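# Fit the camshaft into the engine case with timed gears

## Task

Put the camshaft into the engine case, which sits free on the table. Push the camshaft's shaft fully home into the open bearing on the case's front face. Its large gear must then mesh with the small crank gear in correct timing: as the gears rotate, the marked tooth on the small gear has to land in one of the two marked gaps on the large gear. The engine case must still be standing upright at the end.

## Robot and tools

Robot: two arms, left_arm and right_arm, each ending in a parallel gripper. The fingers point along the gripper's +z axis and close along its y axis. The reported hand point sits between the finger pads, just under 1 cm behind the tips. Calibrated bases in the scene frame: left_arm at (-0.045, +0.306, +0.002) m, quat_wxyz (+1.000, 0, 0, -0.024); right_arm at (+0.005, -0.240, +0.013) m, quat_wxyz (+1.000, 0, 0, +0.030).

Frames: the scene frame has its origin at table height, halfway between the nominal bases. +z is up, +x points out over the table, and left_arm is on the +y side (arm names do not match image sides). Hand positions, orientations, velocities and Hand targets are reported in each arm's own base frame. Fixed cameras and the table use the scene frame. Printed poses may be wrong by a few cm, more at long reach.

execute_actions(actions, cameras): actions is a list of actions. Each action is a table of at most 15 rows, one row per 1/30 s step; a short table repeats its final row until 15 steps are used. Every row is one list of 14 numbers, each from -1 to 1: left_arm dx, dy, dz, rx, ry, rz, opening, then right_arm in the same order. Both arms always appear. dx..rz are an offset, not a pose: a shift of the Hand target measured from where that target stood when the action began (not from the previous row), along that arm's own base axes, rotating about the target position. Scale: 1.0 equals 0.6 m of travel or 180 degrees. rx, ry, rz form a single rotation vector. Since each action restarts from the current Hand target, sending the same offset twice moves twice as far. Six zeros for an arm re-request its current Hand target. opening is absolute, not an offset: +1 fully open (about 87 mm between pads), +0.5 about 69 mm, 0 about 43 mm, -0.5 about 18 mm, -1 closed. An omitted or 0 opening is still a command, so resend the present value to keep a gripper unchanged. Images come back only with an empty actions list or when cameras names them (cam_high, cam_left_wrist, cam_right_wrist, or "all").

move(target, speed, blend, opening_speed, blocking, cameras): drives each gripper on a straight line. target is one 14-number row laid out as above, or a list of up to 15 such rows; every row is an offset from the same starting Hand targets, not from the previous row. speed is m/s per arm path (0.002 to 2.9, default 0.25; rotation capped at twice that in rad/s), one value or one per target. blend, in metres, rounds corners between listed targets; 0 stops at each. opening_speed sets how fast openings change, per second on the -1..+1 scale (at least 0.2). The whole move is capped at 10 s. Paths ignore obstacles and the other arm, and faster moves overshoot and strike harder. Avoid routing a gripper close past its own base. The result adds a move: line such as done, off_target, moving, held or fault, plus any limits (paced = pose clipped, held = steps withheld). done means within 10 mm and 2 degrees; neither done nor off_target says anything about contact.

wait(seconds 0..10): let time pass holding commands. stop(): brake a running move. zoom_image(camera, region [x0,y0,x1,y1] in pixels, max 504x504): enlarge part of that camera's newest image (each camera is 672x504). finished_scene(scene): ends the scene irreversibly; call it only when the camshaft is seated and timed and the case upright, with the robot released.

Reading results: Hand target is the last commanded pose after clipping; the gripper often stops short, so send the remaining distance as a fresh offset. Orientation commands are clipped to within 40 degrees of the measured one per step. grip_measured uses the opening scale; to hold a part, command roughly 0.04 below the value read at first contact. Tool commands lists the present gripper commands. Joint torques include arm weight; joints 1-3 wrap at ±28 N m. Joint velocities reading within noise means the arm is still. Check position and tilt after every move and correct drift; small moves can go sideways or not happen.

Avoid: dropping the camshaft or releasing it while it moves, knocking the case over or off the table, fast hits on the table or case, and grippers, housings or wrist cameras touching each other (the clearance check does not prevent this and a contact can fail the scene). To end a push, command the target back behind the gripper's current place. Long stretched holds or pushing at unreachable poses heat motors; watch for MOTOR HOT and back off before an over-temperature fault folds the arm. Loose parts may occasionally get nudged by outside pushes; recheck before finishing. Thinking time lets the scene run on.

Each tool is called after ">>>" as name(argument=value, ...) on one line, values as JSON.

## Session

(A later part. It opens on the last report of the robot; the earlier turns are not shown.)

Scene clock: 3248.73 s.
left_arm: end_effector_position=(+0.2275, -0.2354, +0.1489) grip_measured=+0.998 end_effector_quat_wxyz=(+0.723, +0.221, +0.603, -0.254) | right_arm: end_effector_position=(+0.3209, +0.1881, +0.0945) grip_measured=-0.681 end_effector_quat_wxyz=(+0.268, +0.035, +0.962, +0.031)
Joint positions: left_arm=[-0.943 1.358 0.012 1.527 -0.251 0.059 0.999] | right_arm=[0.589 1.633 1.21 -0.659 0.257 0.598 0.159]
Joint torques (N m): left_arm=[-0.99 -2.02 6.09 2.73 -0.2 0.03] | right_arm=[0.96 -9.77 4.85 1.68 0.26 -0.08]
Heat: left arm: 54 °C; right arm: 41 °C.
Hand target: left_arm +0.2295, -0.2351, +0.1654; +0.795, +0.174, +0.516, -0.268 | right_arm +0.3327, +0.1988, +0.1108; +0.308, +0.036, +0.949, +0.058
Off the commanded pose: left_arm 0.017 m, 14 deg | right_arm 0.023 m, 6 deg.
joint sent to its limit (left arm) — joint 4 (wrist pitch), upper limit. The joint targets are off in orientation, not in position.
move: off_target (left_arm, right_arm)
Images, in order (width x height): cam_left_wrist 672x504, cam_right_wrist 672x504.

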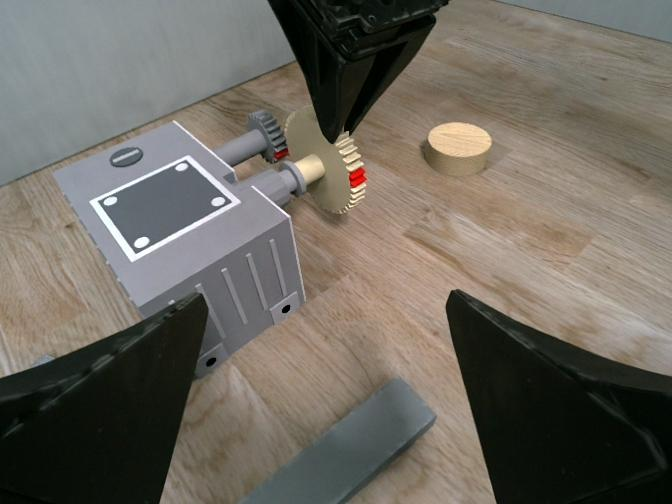

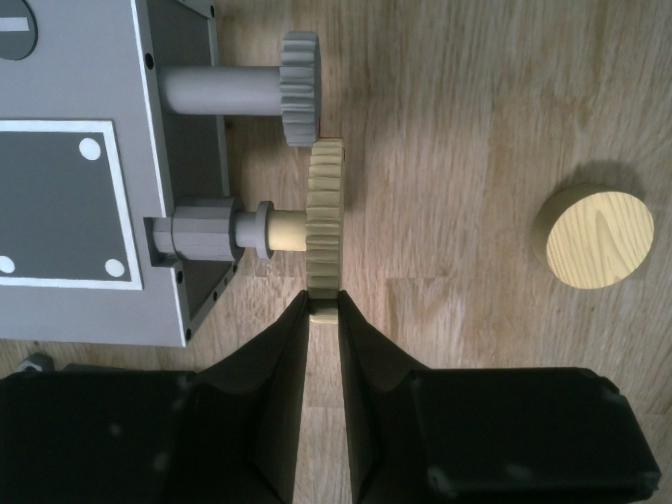

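>>> move(target=[[0,0,0,0,0,0,1,-0.001,0.006,0.0,0.0,-0.004,0.0,-0.85],[0,0,0,0,0,0,1,-0.001,0.012,0.0,0.0,-0.006,0.0,-0.85]], speed=0.03, cameras=["cam_left_wrist","cam_right_wrist"])

>>> zoom_image(camera="cam_left_wrist", region=[262, 128, 308, 165])

>>> zoom_image(camera="cam_right_wrist", region=[130, 110, 350, 280])

Scene clock: 3258.50 s.
left_arm: end_effector_position=(+0.2275, -0.2354, +0.1489) grip_measured=+0.998 end_effector_quat_wxyz=(+0.723, +0.221, +0.603, -0.254) | right_arm: end_effector_position=(+0.3208, +0.1892, +0.0950) grip_measured=-0.681 end_effector_quat_wxyz=(+0.280, +0.032, +0.959, +0.022)
Joint positions: left_arm=[-0.943 1.358 0.012 1.527 -0.251 0.059 0.999] | right_arm=[0.608 1.629 1.203 -0.649 0.291 0.6 0.159]
Joint torques (N m): left_arm=[-1.01 -2.03 6.11 2.73 -0.2 0.03] | right_arm=[1.54 -9.31 5.08 1.74 0.11 0.03]
Motor temperatures (°C): left_arm=[23 25 38 55 26 25 24] | right_arm=[25 39 41 40 27 26 30]
Heat: left arm: 55 °C; right arm: 41 °C.
Hand target: left_arm +0.2295, -0.2351, +0.1654; +0.795, +0.174, +0.516, -0.268 | right_arm +0.3320, +0.2061, +0.1108; +0.316, +0.035, +0.946, +0.059
Off the commanded pose: left_arm 0.017 m, 14 deg | right_arm 0.026 m, 6 deg.
joint sent to its limit (left arm) — joint 4 (wrist pitch), upper limit. The joint targets are off in orientation, not in position.
move: off_target (left_arm, right_arm)
Images, in order (width x height): cam_left_wrist 672x504, cam_right_wrist 672x504.

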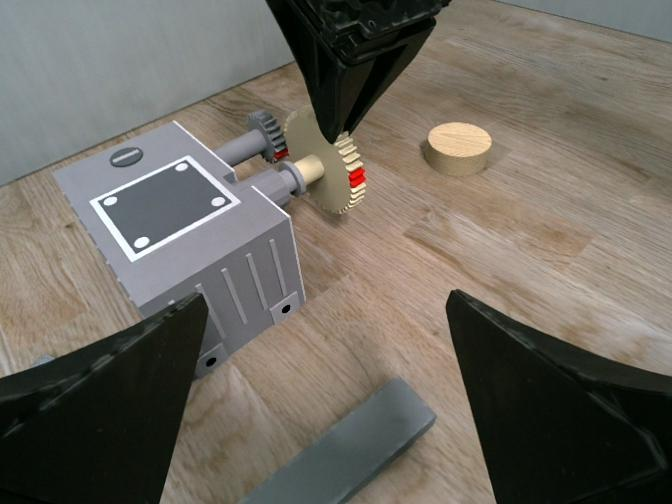

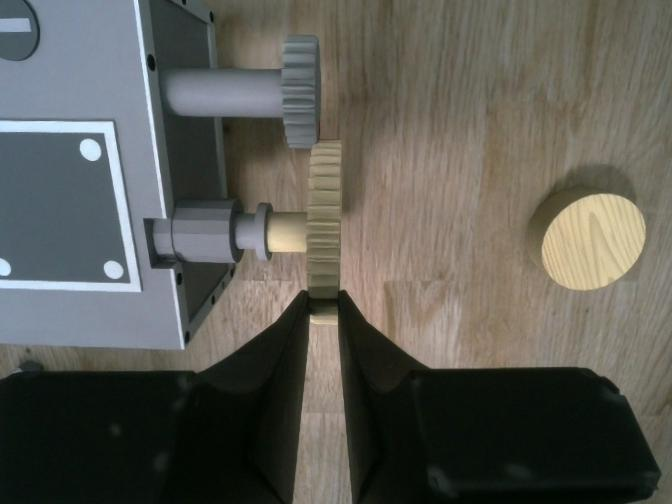

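Scaled by 10.957 from the camera's 672x504 image, which has a finer 960x720 frame.

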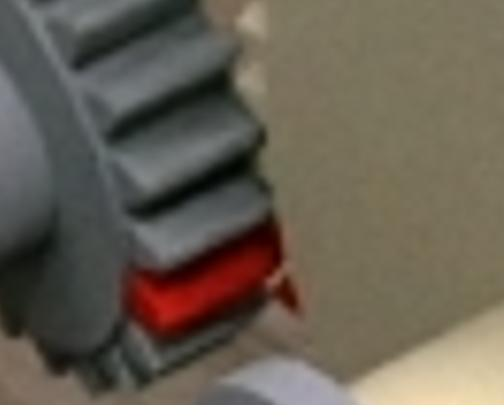

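Scaled by 2.291 from the camera's 672x504 image, which has a finer 960x720 frame.

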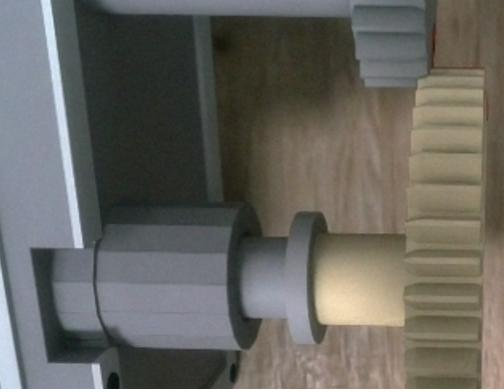

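>>> move(target=[[0,0,0,0,0,0,1,0.0,-0.002,0.000,0.02,0,0,-0.8],[0,0,0,0,0,0,1,0.0,0.0,0.000,0.0,0,0.02,-0.8],[0,0,0,0,0,0,1,0.0,0.0,0.000,-0.02,0,0,-0.8],[0,0,0,0,0,0,1,0.0,0.0,0.000,0.0,0,-0.02,-0.8],[0,0,0,0,0,0,1,0.0,0.0,0.000,0.02,0,0,-0.8],[0,0,0,0,0,0,1,0.0,0.0,0.000,0.0,0,0.0,-0.8]], speed=0.1, blend=0.02, cameras=["cam_left_wrist","cam_right_wrist"])

>>> zoom_image(camera="cam_left_wrist", region=[262, 128, 308, 165])

>>> zoom_image(camera="cam_right_wrist", region=[130, 110, 350, 280])

Scene clock: 3271.13 s.
left_arm: end_effector_position=(+0.2275, -0.2354, +0.1489) grip_measured=+0.998 end_effector_quat_wxyz=(+0.723, +0.221, +0.603, -0.254) | right_arm: end_effector_position=(+0.3203, +0.1894, +0.0948) grip_measured=-0.681 end_effector_quat_wxyz=(+0.287, +0.037, +0.957, +0.028)
Joint positions: left_arm=[-0.943 1.358 0.012 1.527 -0.251 0.059 0.999] | right_arm=[0.609 1.612 1.177 -0.621 0.292 0.608 0.16]
Joint torques (N m): left_arm=[-0.99 -2.02 6.09 2.73 -0.2 0.03] | right_arm=[1.44 -7.62 6.8 1.55 0.11 -0.04]
Motor temperatures (°C): left_arm=[23 25 38 55 26 25 24] | right_arm=[25 39 40 40 27 26 30]
Heat: left arm: 55 °C; right arm: 40 °C.
Hand target: left_arm +0.2295, -0.2351, +0.1654; +0.795, +0.174, +0.516, -0.268 | right_arm +0.3320, +0.2059, +0.1106; +0.316, +0.035, +0.946, +0.059
Off the commanded pose: left_arm 0.017 m, 14 deg | right_arm 0.026 m, 5 deg.
joint sent to its limit (left arm) — joint 4 (wrist pitch), upper limit. The joint targets are off in orientation, not in position.
move: off_target (left_arm, right_arm); blend cut to 0 m at target 1, 0.0157 m at target 5
Images, in order (width x height): cam_left_wrist 672x504, cam_right_wrist 672x504.

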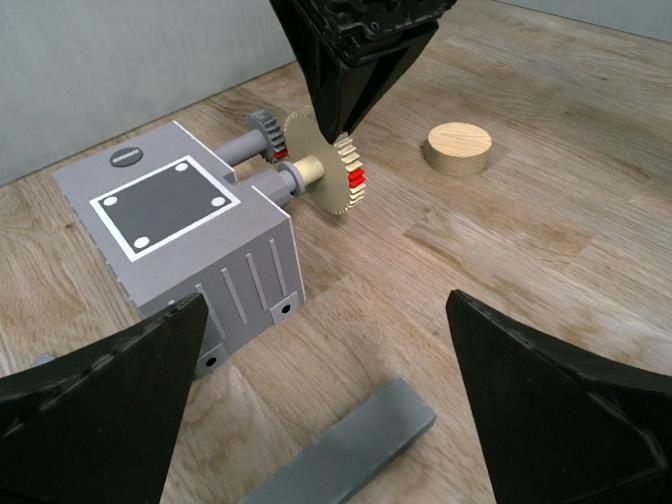

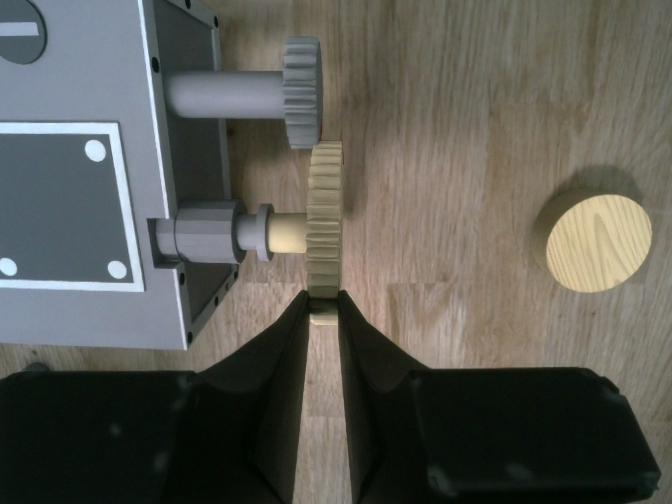

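Scaled by 10.957 from the camera's 672x504 image, which has a finer 960x720 frame.

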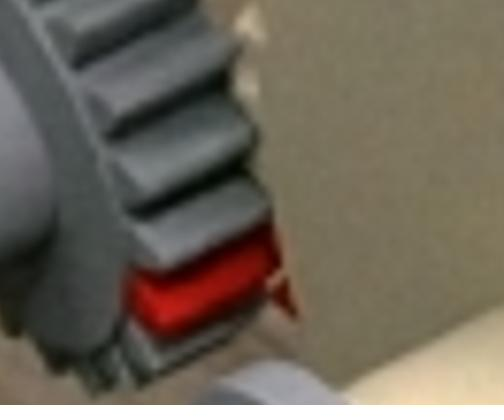

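Scaled by 2.291 from the camera's 672x504 image, which has a finer 960x720 frame.

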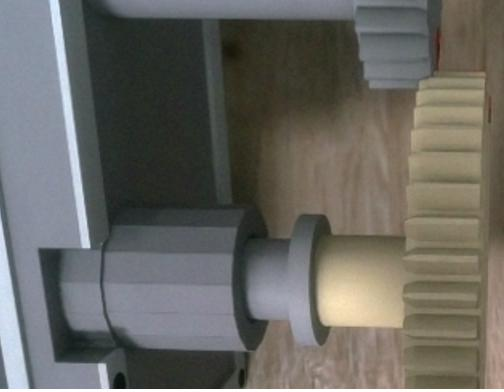

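>>> zoom_image(camera="cam_left_wrist", region=[215, 95, 385, 225])

>>> zoom_image(camera="cam_right_wrist", region=[140, 20, 350, 335])

Scaled by 2.965 from the camera's 672x504 image, which has a finer 960x720 frame.

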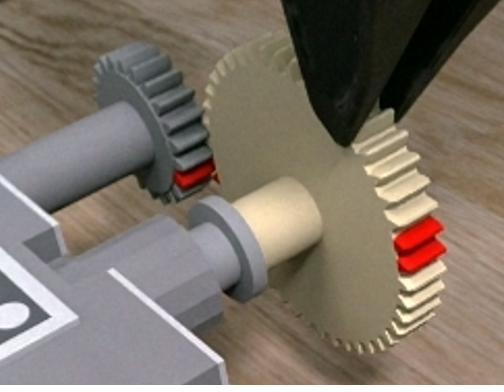

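Scaled by 1.600 from the camera's 672x504 image, which has a finer 960x720 frame.

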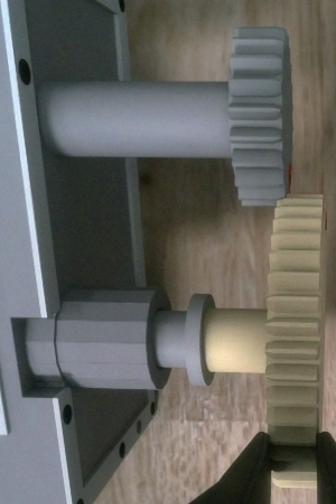

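>>> move(target=[[0,0,0,0,0,0,1,-0.004,-0.012,-0.010,-0.015,0,-0.004,-0.8],[0,0,0,0,0,0,1,-0.004,-0.012,-0.01,-0.015,0,-0.004,-0.5]], speed=0.05, opening_speed=0.5, cameras=["cam_left_wrist","cam_right_wrist"])

>>> zoom_image(camera="cam_left_wrist", region=[215, 95, 385, 225])

>>> zoom_image(camera="cam_right_wrist", region=[140, 20, 350, 335])

Scene clock: 3319.83 s.
left_arm: end_effector_position=(+0.2275, -0.2354, +0.1489) grip_measured=+0.998 end_effector_quat_wxyz=(+0.723, +0.221, +0.603, -0.254) | right_arm: end_effector_position=(+0.3226, +0.1920, +0.0969) grip_measured=-0.500 end_effector_quat_wxyz=(+0.299, +0.034, +0.953, +0.024)
Joint positions: left_arm=[-0.943 1.358 0.012 1.527 -0.251 0.059 0.999] | right_arm=[0.623 1.612 1.177 -0.607 0.319 0.608 0.25]
Joint torques (N m): left_arm=[-0.99 -2.02 6.09 2.73 -0.2 0.03] | right_arm=[0.9 -6.9 5.97 1.37 0.32 -0.07]
Motor temperatures (°C): left_arm=[23 25 38 57 26 25 24] | right_arm=[25 36 43 41 27 26 30]
Heat: left arm: 57 °C; right arm: 43 °C.
Hand target: left_arm +0.2295, -0.2351, +0.1654; +0.795, +0.174, +0.516, -0.268 | right_arm +0.3296, +0.1988, +0.1047; +0.317, +0.034, +0.947, +0.034
Off the commanded pose: left_arm 0.017 m, 14 deg | right_arm 0.012 m, 3 deg.
joint sent to its limit (left arm) — joint 4 (wrist pitch), upper limit. The joint targets are off in orientation, not in position.
move: off_target (left_arm, right_arm); target 2's new opening was sent with right_arm's hand 0.016 m and 3 deg from that target
Images, in order (width x height): cam_left_wrist 672x504, cam_right_wrist 672x504.

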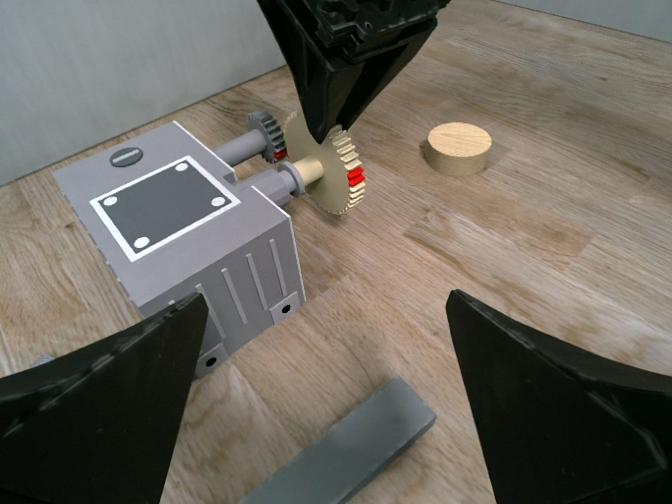

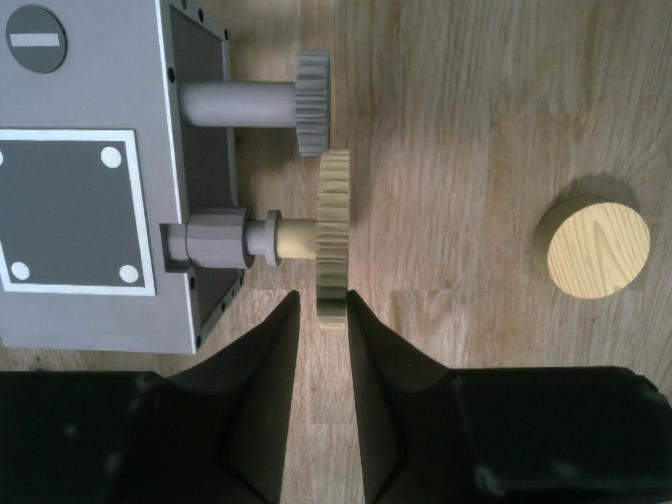

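Scaled by 2.965 from the camera's 672x504 image, which has a finer 960x720 frame.

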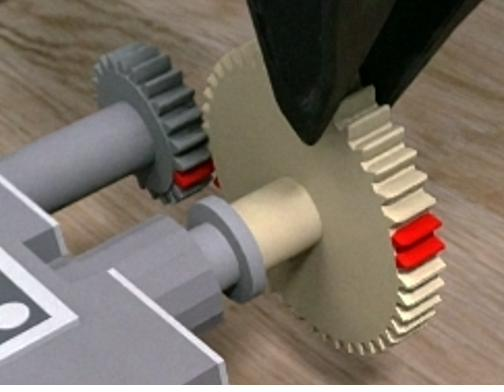

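Scaled by 1.600 from the camera's 672x504 image, which has a finer 960x720 frame.

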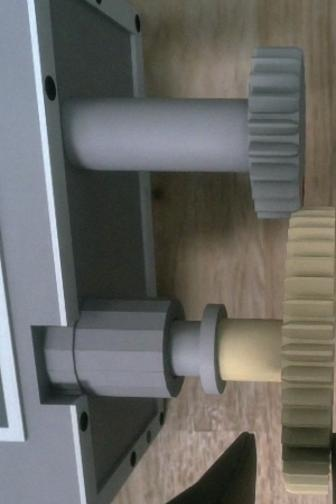

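>>> move(target=[[0,0,0,0,0,0,1,0,-0.006,0.0,0,0,0,-0.15],[0,0,0,0,0,0,1,-0.083,-0.006,0.125,0,0,0,-0.15],[0,0,0,0,0,0,1,-0.083,-0.09,0.19,0,0,0,-0.15]], speed=[0.05,0.12,0.2], opening_speed=1, cameras=["cam_left_wrist","cam_right_wrist"])

>>> zoom_image(camera="cam_left_wrist", region=[215, 95, 385, 225])

>>> zoom_image(camera="cam_right_wrist", region=[100, 20, 340, 200])

Scene clock: 3338.67 s.
left_arm: end_effector_position=(+0.2275, -0.2354, +0.1489) grip_measured=+0.998 end_effector_quat_wxyz=(+0.723, +0.221, +0.603, -0.254) | right_arm: end_effector_position=(+0.2781, +0.1450, +0.2102) grip_measured=-0.150 end_effector_quat_wxyz=(+0.312, +0.033, +0.949, +0.029)
Joint positions: left_arm=[-0.943 1.358 0.012 1.527 -0.251 0.059 0.999] | right_arm=[0.58 1.36 1.387 -1.028 0.301 0.561 0.425]
Joint torques (N m): left_arm=[-0.99 -2.02 6.09 2.73 -0.2 0.03] | right_arm=[-0.39 -4.49 7.08 1.07 0.17 -0.13]
Motor temperatures (°C): left_arm=[23 25 38 58 26 25 24] | right_arm=[25 36 42 40 27 26 29]
Heat: left arm: 58 °C; right arm: 42 °C.
Hand target: left_arm +0.2295, -0.2351, +0.1654; +0.795, +0.174, +0.516, -0.268 | right_arm +0.2797, +0.1448, +0.2188; +0.318, +0.034, +0.947, +0.034
Off the commanded pose: left_arm 0.017 m, 14 deg | right_arm 0.009 m, 1 deg.
joint sent to its limit (left arm) — joint 4 (wrist pitch), upper limit. The joint targets are off in orientation, not in position.
move: off_target (left_arm)
Images, in order (width x height): cam_left_wrist 672x504, cam_right_wrist 672x504.

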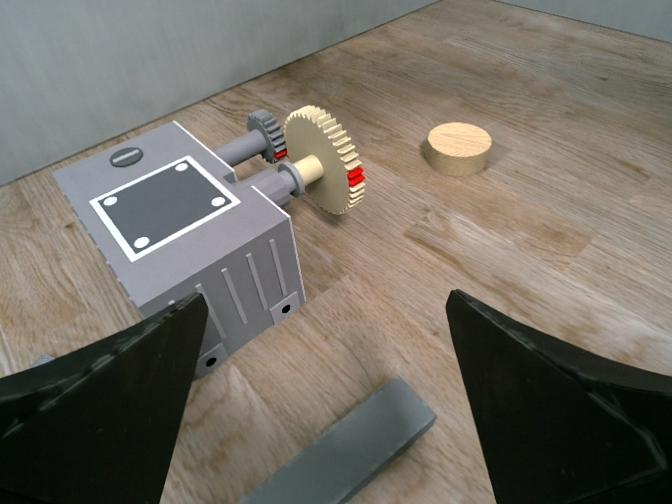

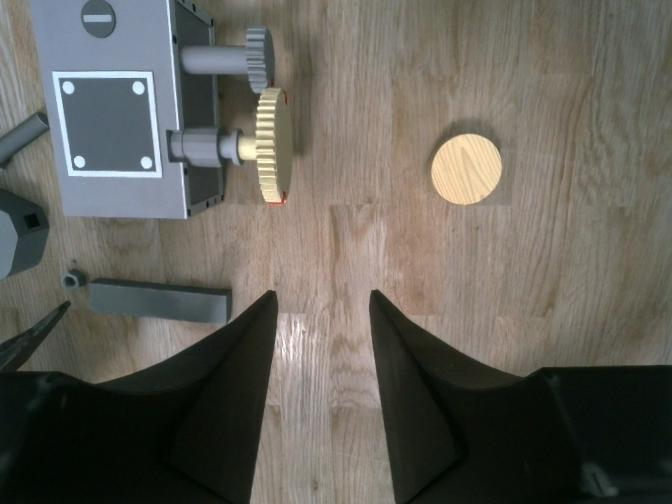

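Scaled by 2.965 from the camera's 672x504 image, which has a finer 960x720 frame.

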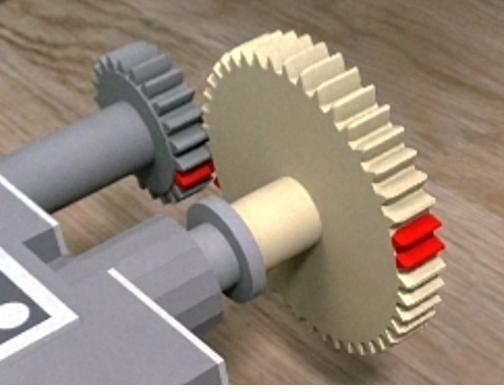

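Scaled by 2.100 from the camera's 672x504 image, which has a finer 960x720 frame.

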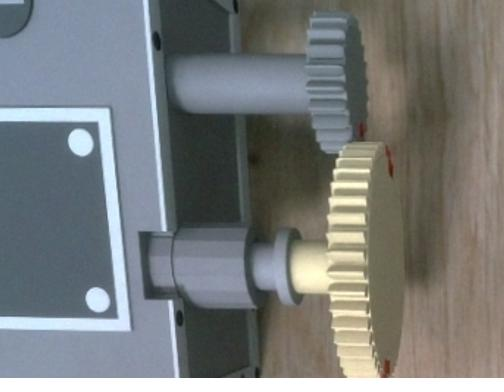

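>>> move(target=[[0,0,0,0,0,0,1,0.03,-0.1,0.0,0.1446,0.1364,0.0373,-1],[0,0,0,0,0,0,1,0.084,-0.1,-0.148,0.1446,0.1364,0.0373,-1]], speed=0.2, cameras=["cam_left_wrist","cam_right_wrist"])

>>> zoom_image(camera="cam_right_wrist", region=[90, 10, 340, 260])

Scene clock: 3354.37 s.
left_arm: end_effector_position=(+0.2275, -0.2354, +0.1489) grip_measured=+0.998 end_effector_quat_wxyz=(+0.723, +0.221, +0.603, -0.254) | right_arm: end_effector_position=(+0.3278, +0.0845, +0.1318) grip_measured=-1.000 end_effector_quat_wxyz=(+0.087, +0.058, +0.962, +0.252)
Joint positions: left_arm=[-0.943 1.358 0.012 1.527 -0.251 0.059 0.999] | right_arm=[-0.016 1.747 1.455 -1.062 -0.498 0.16 0]
Joint torques (N m): left_arm=[-0.99 -2.02 6.09 2.73 -0.2 0.03] | right_arm=[-0.05 -7.23 4.29 0.79 -0.34 -0.11]
Motor temperatures (°C): left_arm=[23 25 37 58 26 25 24] | right_arm=[25 35 42 39 27 26 29]
Heat: left arm: 58 °C; right arm: 42 °C.
Hand target: left_arm +0.2295, -0.2351, +0.1654; +0.795, +0.174, +0.516, -0.268 | right_arm +0.3303, +0.0847, +0.1300; +0.093, +0.056, +0.961, +0.255
Off the commanded pose: left_arm 0.017 m, 14 deg | right_arm 0.003 m, 1 deg.
joint sent to its limit (left arm) — joint 4 (wrist pitch), upper limit. The joint targets are off in orientation, not in position.
move: off_target (left_arm)
Images, in order (width x height): cam_left_wrist 672x504, cam_right_wrist 672x504.

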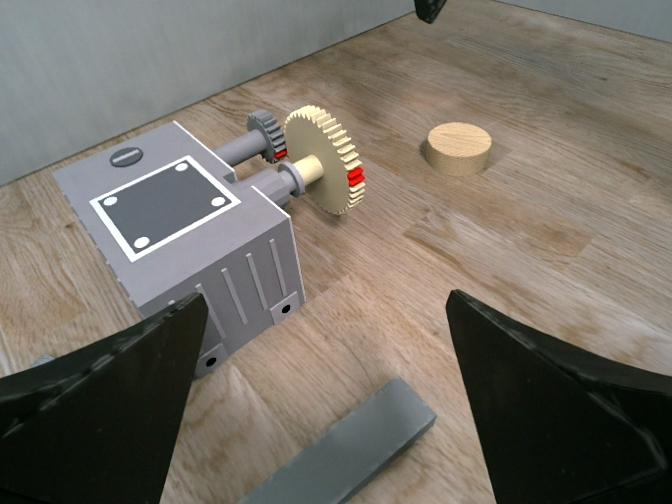

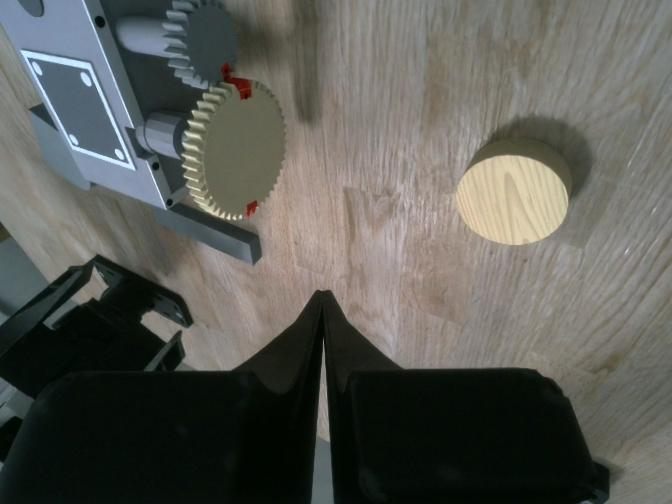

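Scaled by 2.016 from the camera's 672x504 image, which has a finer 960x720 frame.

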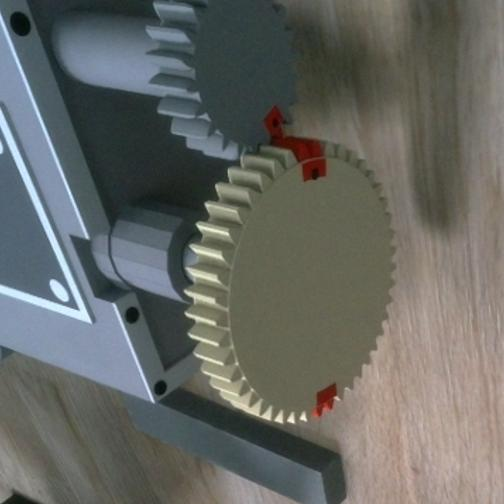

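>>> zoom_image(camera="cam_right_wrist", region=[205, 45, 275, 115])

Scaled by 7.200 from the camera's 672x504 image, which has a finer 960x720 frame.

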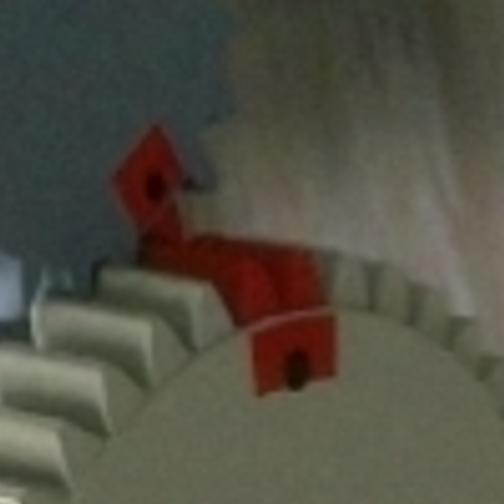

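>>> move(target=[[0,0,0,0,0,0,1,0,0,0.14,0,0,0,-1],[0,0,0,0,0,0,1,-0.0063,0.1745,0.12,-0.1626,-0.0427,-0.0163,-0.1],[0,0,0,0,0,0,1,-0.0063,0.1745,-0.025,-0.1626,-0.0427,-0.0163,-0.1]], speed=[0.2,0.2,0.1], blend=[0.03,0,0], cameras=["cam_left_wrist","cam_right_wrist"])

Scene clock: 3381.83 s.
left_arm: end_effector_position=(+0.2275, -0.2354, +0.1489) grip_measured=+0.998 end_effector_quat_wxyz=(+0.723, +0.221, +0.603, -0.254) | right_arm: end_effector_position=(+0.3241, +0.1890, +0.1073) grip_measured=-0.100 end_effector_quat_wxyz=(+0.156, +0.033, +0.987, -0.002)
Joint positions: left_arm=[-0.943 1.358 0.012 1.527 -0.251 0.059 0.999] | right_arm=[0.547 1.845 1.569 -1.033 0.172 0.591 0.45]
Joint torques (N m): left_arm=[-0.99 -2.02 6.09 2.73 -0.2 0.03] | right_arm=[0.35 -10.85 4.12 0.89 0.29 0.01]
Motor temperatures (°C): left_arm=[23 25 37 59 26 25 24] | right_arm=[25 35 40 37 27 26 29]
Heat: left arm: 59 °C; right arm: 40 °C.
Hand target: left_arm +0.2295, -0.2351, +0.1654; +0.795, +0.174, +0.516, -0.268 | right_arm +0.3264, +0.1894, +0.1149; +0.174, +0.038, +0.984, +0.005
Off the commanded pose: left_arm 0.017 m, 14 deg | right_arm 0.008 m, 2 deg.
joint sent to its limit (left arm) — joint 4 (wrist pitch), upper limit. The joint targets are off in orientation, not in position.
move: off_target (left_arm)
Images, in order (width x height): cam_left_wrist 672x504, cam_right_wrist 672x504.

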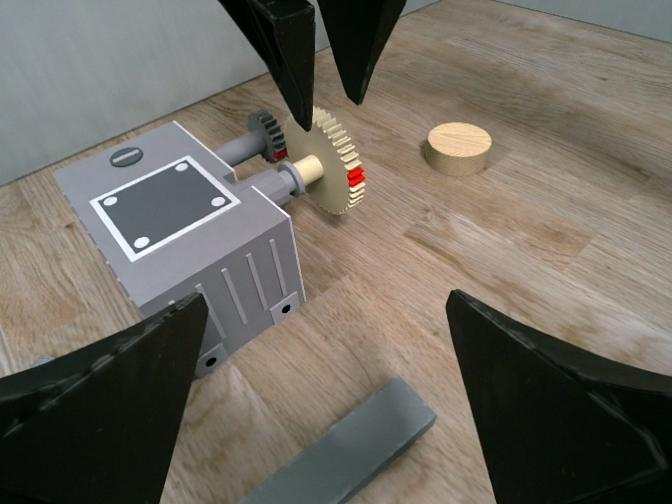

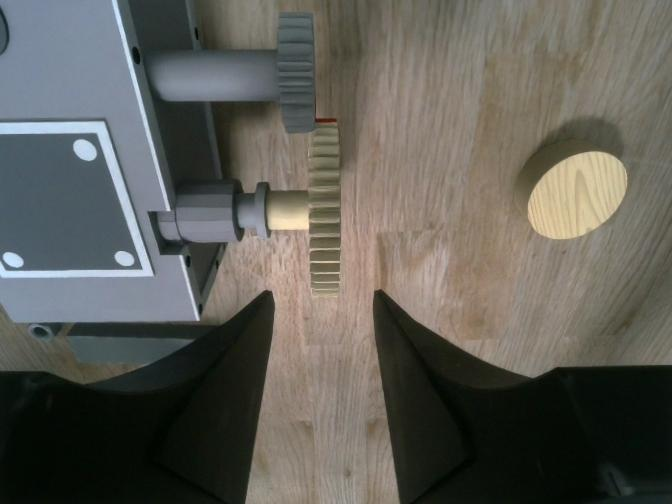

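>>> move(target=[[0,0,0,0,0,0,1,0.004,0,-0.022,0,0,0,-0.1]], speed=0.06, cameras=["cam_right_wrist"])

Scene clock: 3387.10 s.
left_arm: end_effector_position=(+0.2275, -0.2354, +0.1489) grip_measured=+0.998 end_effector_quat_wxyz=(+0.723, +0.221, +0.603, -0.254) | right_arm: end_effector_position=(+0.3258, +0.1900, +0.0975) grip_measured=-0.100 end_effector_quat_wxyz=(+0.160, +0.034, +0.987, +0.001)
Joint positions: left_arm=[-0.943 1.358 0.012 1.527 -0.251 0.059 0.999] | right_arm=[0.547 1.845 1.529 -0.983 0.172 0.591 0.45]
Joint torques (N m): left_arm=[-1.01 -2.02 6.09 2.73 -0.2 0.03] | right_arm=[0.03 -9.95 4.14 0.92 0.27 -0.02]
Motor temperatures (°C): left_arm=[23 25 37 59 26 25 24] | right_arm=[25 36 40 37 27 26 29]
Heat: left arm: 59 °C; right arm: 40 °C.
Hand target: left_arm +0.2295, -0.2351, +0.1654; +0.795, +0.174, +0.516, -0.268 | right_arm +0.3288, +0.1894, +0.1017; +0.174, +0.038, +0.984, +0.005
Off the commanded pose: left_arm 0.017 m, 14 deg | right_arm 0.005 m, 2 deg.
joint sent to its limit (left arm) — joint 4 (wrist pitch), upper limit. The joint targets are off in orientation, not in position.
move: off_target (left_arm)
Images, in order (width x height): cam_right_wrist 672x504.

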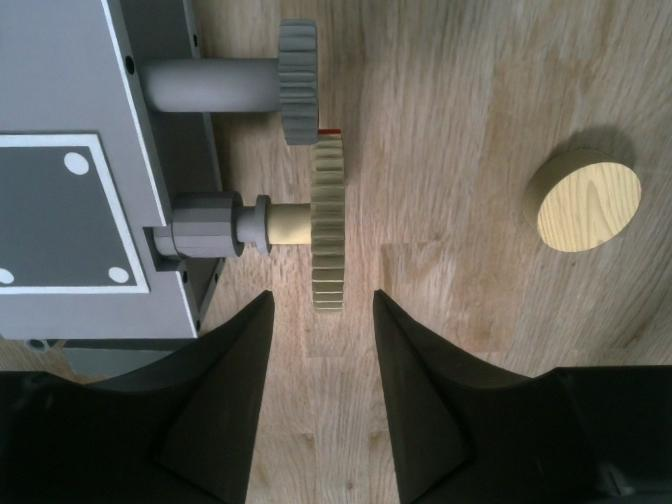

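>>> move(target=[[0,0,0,0,0,0,1,0.002,-0.002,-0.007,0,0,0,-0.1],[0,0,0,0,0,0,1,0.002,-0.002,-0.007,0,0,0,-0.8]], speed=0.06, opening_speed=0.5, cameras=["cam_right_wrist"])

>>> move(target=[[0,0,0,0,0,0,1,0.0,0.0,0.018,0,0,0,-0.8]], speed=0.04, cameras=["cam_left_wrist","cam_right_wrist"])

>>> zoom_image(camera="cam_left_wrist", region=[255, 120, 315, 170])

Scene clock: 3396.53 s.
left_arm: end_effector_position=(+0.2275, -0.2354, +0.1489) grip_measured=+0.998 end_effector_quat_wxyz=(+0.723, +0.221, +0.603, -0.254) | right_arm: end_effector_position=(+0.3265, +0.1901, +0.0942) grip_measured=-0.676 end_effector_quat_wxyz=(+0.162, +0.034, +0.986, +0.001)
Joint positions: left_arm=[-0.943 1.358 0.012 1.527 -0.251 0.059 0.999] | right_arm=[0.547 1.845 1.515 -0.965 0.174 0.591 0.162]
Joint torques (N m): left_arm=[-1.01 -2 6.11 2.73 -0.2 0.03] | right_arm=[-0.39 -9.7 4.16 0.91 0.24 -0.06]
Motor temperatures (°C): left_arm=[23 25 37 59 26 25 24] | right_arm=[25 38 40 37 27 26 29]
Heat: left arm: 59 °C; right arm: 40 °C.
Hand target: left_arm +0.2295, -0.2351, +0.1654; +0.795, +0.174, +0.516, -0.268 | right_arm +0.3300, +0.1883, +0.0975; +0.174, +0.038, +0.984, +0.005
Off the commanded pose: left_arm 0.017 m, 14 deg | right_arm 0.005 m, 2 deg.
joint sent to its limit (left arm) — joint 4 (wrist pitch), upper limit. The joint targets are off in orientation, not in position.
move: off_target (left_arm)
Images, in order (width x height): cam_right_wrist 672x504.

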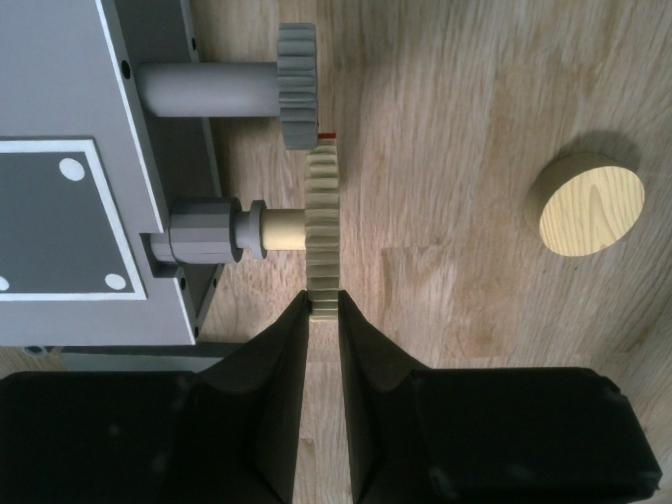

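Scene clock: 3397.23 s.
left_arm: end_effector_position=(+0.2275, -0.2354, +0.1489) grip_measured=+0.998 end_effector_quat_wxyz=(+0.723, +0.221, +0.603, -0.254) | right_arm: end_effector_position=(+0.3261, +0.1898, +0.0941) grip_measured=-0.676 end_effector_quat_wxyz=(+0.161, +0.034, +0.986, +0.001)
Joint positions: left_arm=[-0.943 1.358 0.012 1.527 -0.251 0.059 0.999] | right_arm=[0.547 1.845 1.515 -0.967 0.174 0.591 0.162]
Joint torques (N m): left_arm=[-0.99 -2.02 6.09 2.73 -0.2 0.03] | right_arm=[-0.38 -10.09 6.99 0.55 0.24 -0.07]
Motor temperatures (°C): left_arm=[23 25 37 59 26 25 24] | right_arm=[25 38 40 37 27 26 29]
Heat: left arm: 59 °C; right arm: 40 °C.
Hand target: left_arm +0.2295, -0.2351, +0.1654; +0.795, +0.174, +0.516, -0.268 | right_arm +0.3299, +0.1883, +0.1083; +0.173, +0.038, +0.984, +0.005
Off the commanded pose: left_arm 0.017 m, 14 deg | right_arm 0.015 m, 2 deg.
joint sent to its limit (left arm) — joint 4 (wrist pitch), upper limit. The joint targets are off in orientation, not in position.
move: off_target (left_arm, right_arm)
Images, in order (width x height): cam_left_wrist 672x504, cam_right_wrist 672x504.

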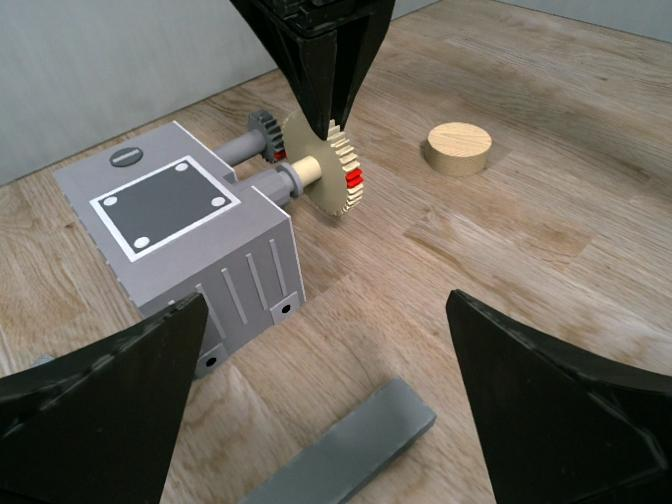

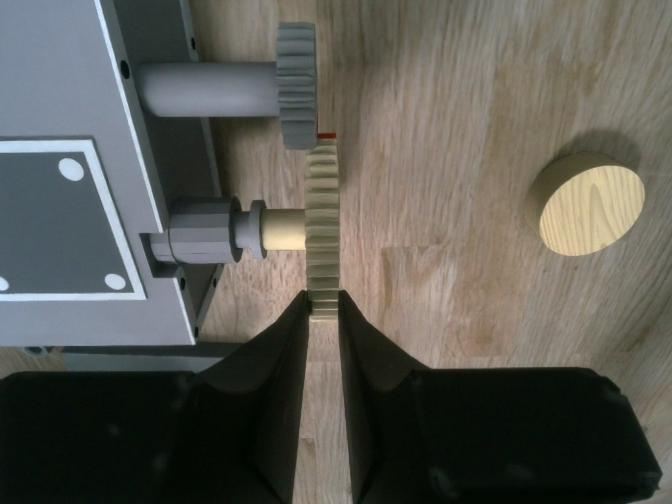

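Scaled by 8.400 from the camera's 672x504 image, which has a finer 960x720 frame.

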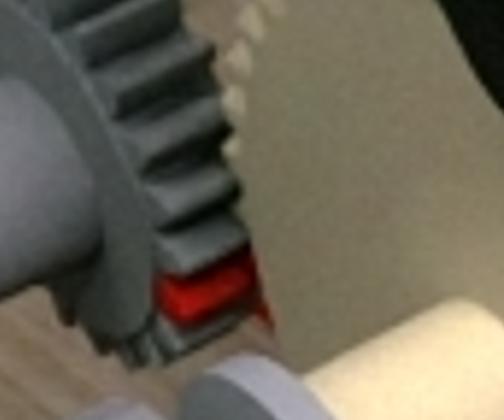

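>>> move(target=[[0,0,0,0,0,0,1,-0.004,0.0,0.004,0,-0.03,0,-0.82]], speed=0.04, cameras=["cam_left_wrist","cam_right_wrist"])

>>> zoom_image(camera="cam_left_wrist", region=[255, 120, 315, 170])

Scene clock: 3405.67 s.
left_arm: end_effector_position=(+0.2275, -0.2354, +0.1489) grip_measured=+0.998 end_effector_quat_wxyz=(+0.723, +0.221, +0.603, -0.254) | right_arm: end_effector_position=(+0.3259, +0.1884, +0.0949) grip_measured=-0.676 end_effector_quat_wxyz=(+0.194, +0.036, +0.980, +0.001)
Joint positions: left_arm=[-0.943 1.358 0.012 1.527 -0.251 0.059 0.999] | right_arm=[0.562 1.789 1.437 -0.889 0.214 0.599 0.162]
Joint torques (N m): left_arm=[-0.99 -2.02 6.09 2.73 -0.2 0.03] | right_arm=[0.73 -12.07 4.67 0.89 0.44 -0.04]
Motor temperatures (°C): left_arm=[23 25 37 59 26 25 24] | right_arm=[25 38 40 37 27 26 29]
Heat: left arm: 59 °C; right arm: 40 °C.
Hand target: left_arm +0.2295, -0.2351, +0.1654; +0.795, +0.174, +0.516, -0.268 | right_arm +0.3276, +0.1882, +0.1107; +0.220, +0.037, +0.975, +0.007
Off the commanded pose: left_arm 0.017 m, 14 deg | right_arm 0.016 m, 3 deg.
joint sent to its limit (left arm) — joint 4 (wrist pitch), upper limit. The joint targets are off in orientation, not in position.
move: off_target (left_arm, right_arm)
Images, in order (width x height): cam_left_wrist 672x504, cam_right_wrist 672x504.

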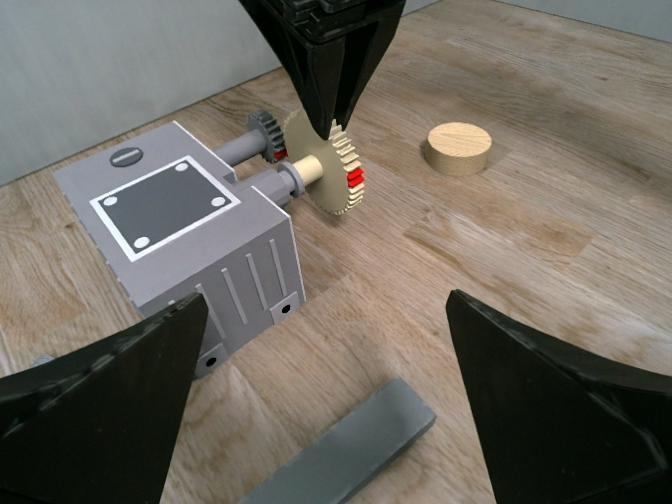

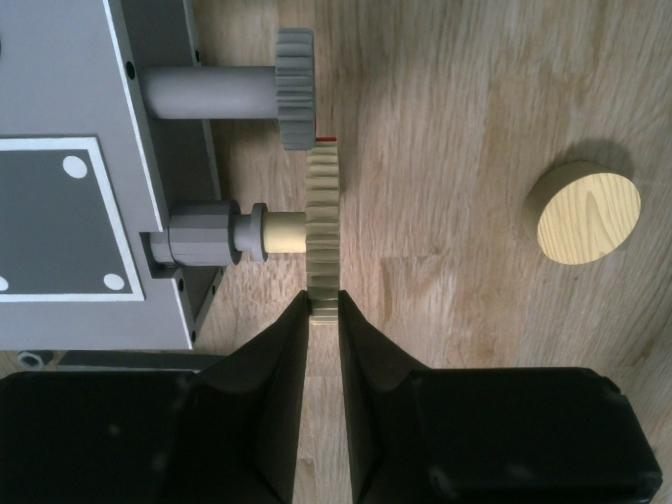

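Scaled by 8.400 from the camera's 672x504 image, which has a finer 960x720 frame.

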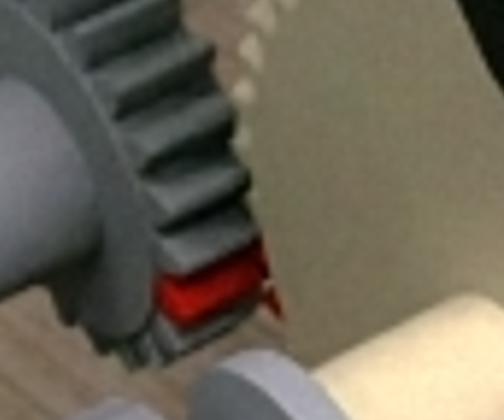

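>>> move(target=[[0,0,0,0,0,0,1,0.0,0.014,0.0,0.006,0.0,0.004,-0.82]], speed=0.03, cameras=["cam_left_wrist","cam_right_wrist"])

>>> zoom_image(camera="cam_left_wrist", region=[255, 120, 315, 170])

>>> move(target=[[0,0,0,0,0,0,1,0.0,0.012,0.0,0.006,0.0,0.004,-0.82]], speed=0.03, cameras=["cam_left_wrist","cam_right_wrist"])

>>> zoom_image(camera="cam_left_wrist", region=[255, 120, 315, 170])

Scene clock: 3418.30 s.
left_arm: end_effector_position=(+0.2275, -0.2354, +0.1489) grip_measured=+0.998 end_effector_quat_wxyz=(+0.723, +0.221, +0.603, -0.254) | right_arm: end_effector_position=(+0.3255, +0.1895, +0.0950) grip_measured=-0.676 end_effector_quat_wxyz=(+0.196, +0.034, +0.980, +0.000)
Joint positions: left_arm=[-0.943 1.358 0.012 1.527 -0.251 0.059 0.999] | right_arm=[0.568 1.789 1.437 -0.889 0.219 0.6 0.162]
Joint torques (N m): left_arm=[-1.01 -2.02 6.09 2.73 -0.2 0.03] | right_arm=[1.36 -11.47 5.24 0.96 0.21 0]
Motor temperatures (°C): left_arm=[23 25 37 60 26 25 24] | right_arm=[25 41 39 37 27 26 29]
Heat: left arm: 60 °C; right arm: 41 °C.
Hand target: left_arm +0.2295, -0.2351, +0.1654; +0.795, +0.174, +0.516, -0.268 | right_arm +0.3275, +0.1967, +0.1107; +0.219, +0.033, +0.975, +0.018
Off the commanded pose: left_arm 0.017 m, 14 deg | right_arm 0.017 m, 3 deg.
joint sent to its limit (left arm) — joint 4 (wrist pitch), upper limit. The joint targets are off in orientation, not in position.
move: off_target (left_arm, right_arm)
Images, in order (width x height): cam_left_wrist 672x504, cam_right_wrist 672x504.

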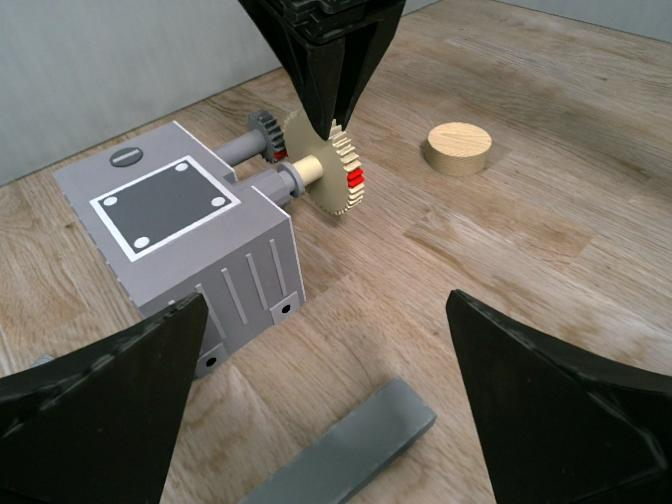

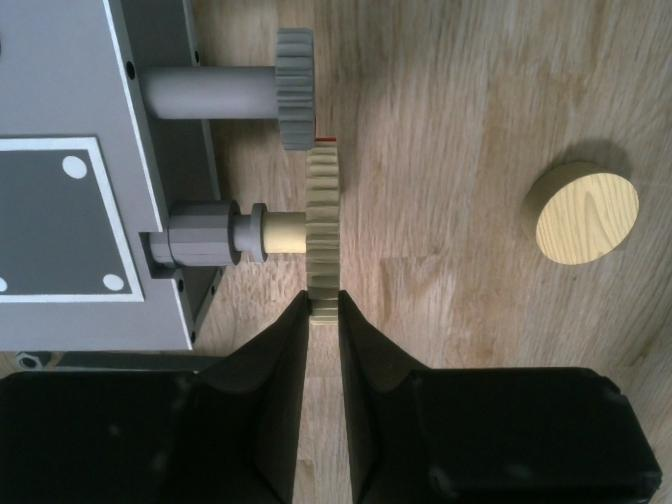

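Scaled by 8.400 from the camera's 672x504 image, which has a finer 960x720 frame.

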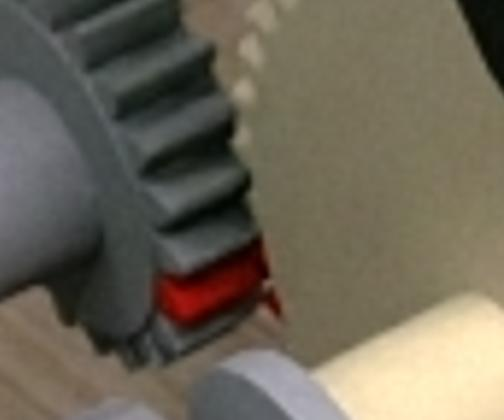

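Scene clock: 3419.00 s.
left_arm: end_effector_position=(+0.2275, -0.2354, +0.1489) grip_measured=+0.998 end_effector_quat_wxyz=(+0.723, +0.221, +0.603, -0.254) | right_arm: end_effector_position=(+0.3248, +0.1908, +0.0950) grip_measured=-0.676 end_effector_quat_wxyz=(+0.196, +0.032, +0.980, +0.000)
Joint positions: left_arm=[-0.943 1.358 0.012 1.527 -0.251 0.059 0.999] | right_arm=[0.571 1.789 1.437 -0.889 0.219 0.601 0.162]
Joint torques (N m): left_arm=[-0.99 -2.02 6.11 2.73 -0.2 0.03] | right_arm=[1.74 -11.08 5.57 1.05 0.02 0.01]
Motor temperatures (°C): left_arm=[23 25 37 60 26 25 24] | right_arm=[25 41 39 37 27 26 29]
Heat: left arm: 60 °C; right arm: 41 °C.
Hand target: left_arm +0.2295, -0.2351, +0.1654; +0.795, +0.174, +0.516, -0.268 | right_arm +0.3276, +0.2039, +0.1107; +0.219, +0.029, +0.975, +0.028
Off the commanded pose: left_arm 0.017 m, 14 deg | right_arm 0.021 m, 4 deg.
joint sent to its limit (left arm) — joint 4 (wrist pitch), upper limit. The joint targets are off in orientation, not in position.
move: off_target (left_arm, right_arm)
Images, in order (width x height): cam_left_wrist 672x504, cam_right_wrist 672x504.

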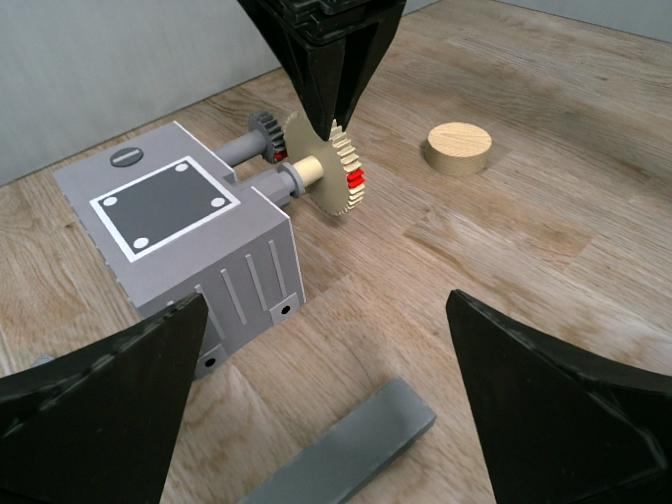

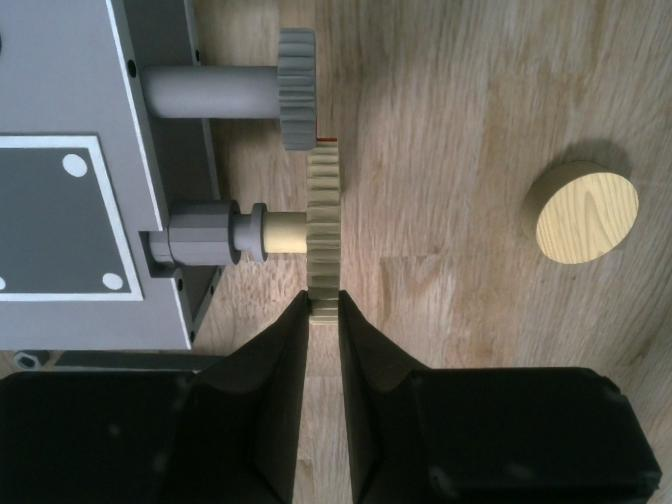

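Scaled by 8.400 from the camera's 672x504 image, which has a finer 960x720 frame.

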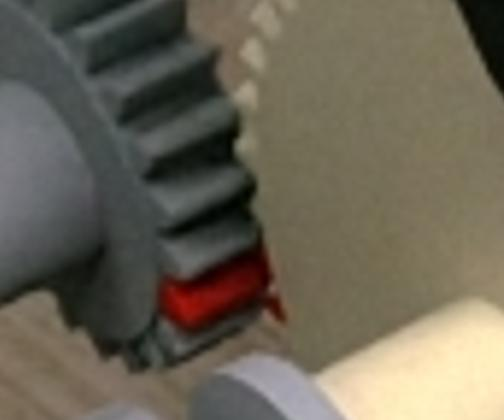

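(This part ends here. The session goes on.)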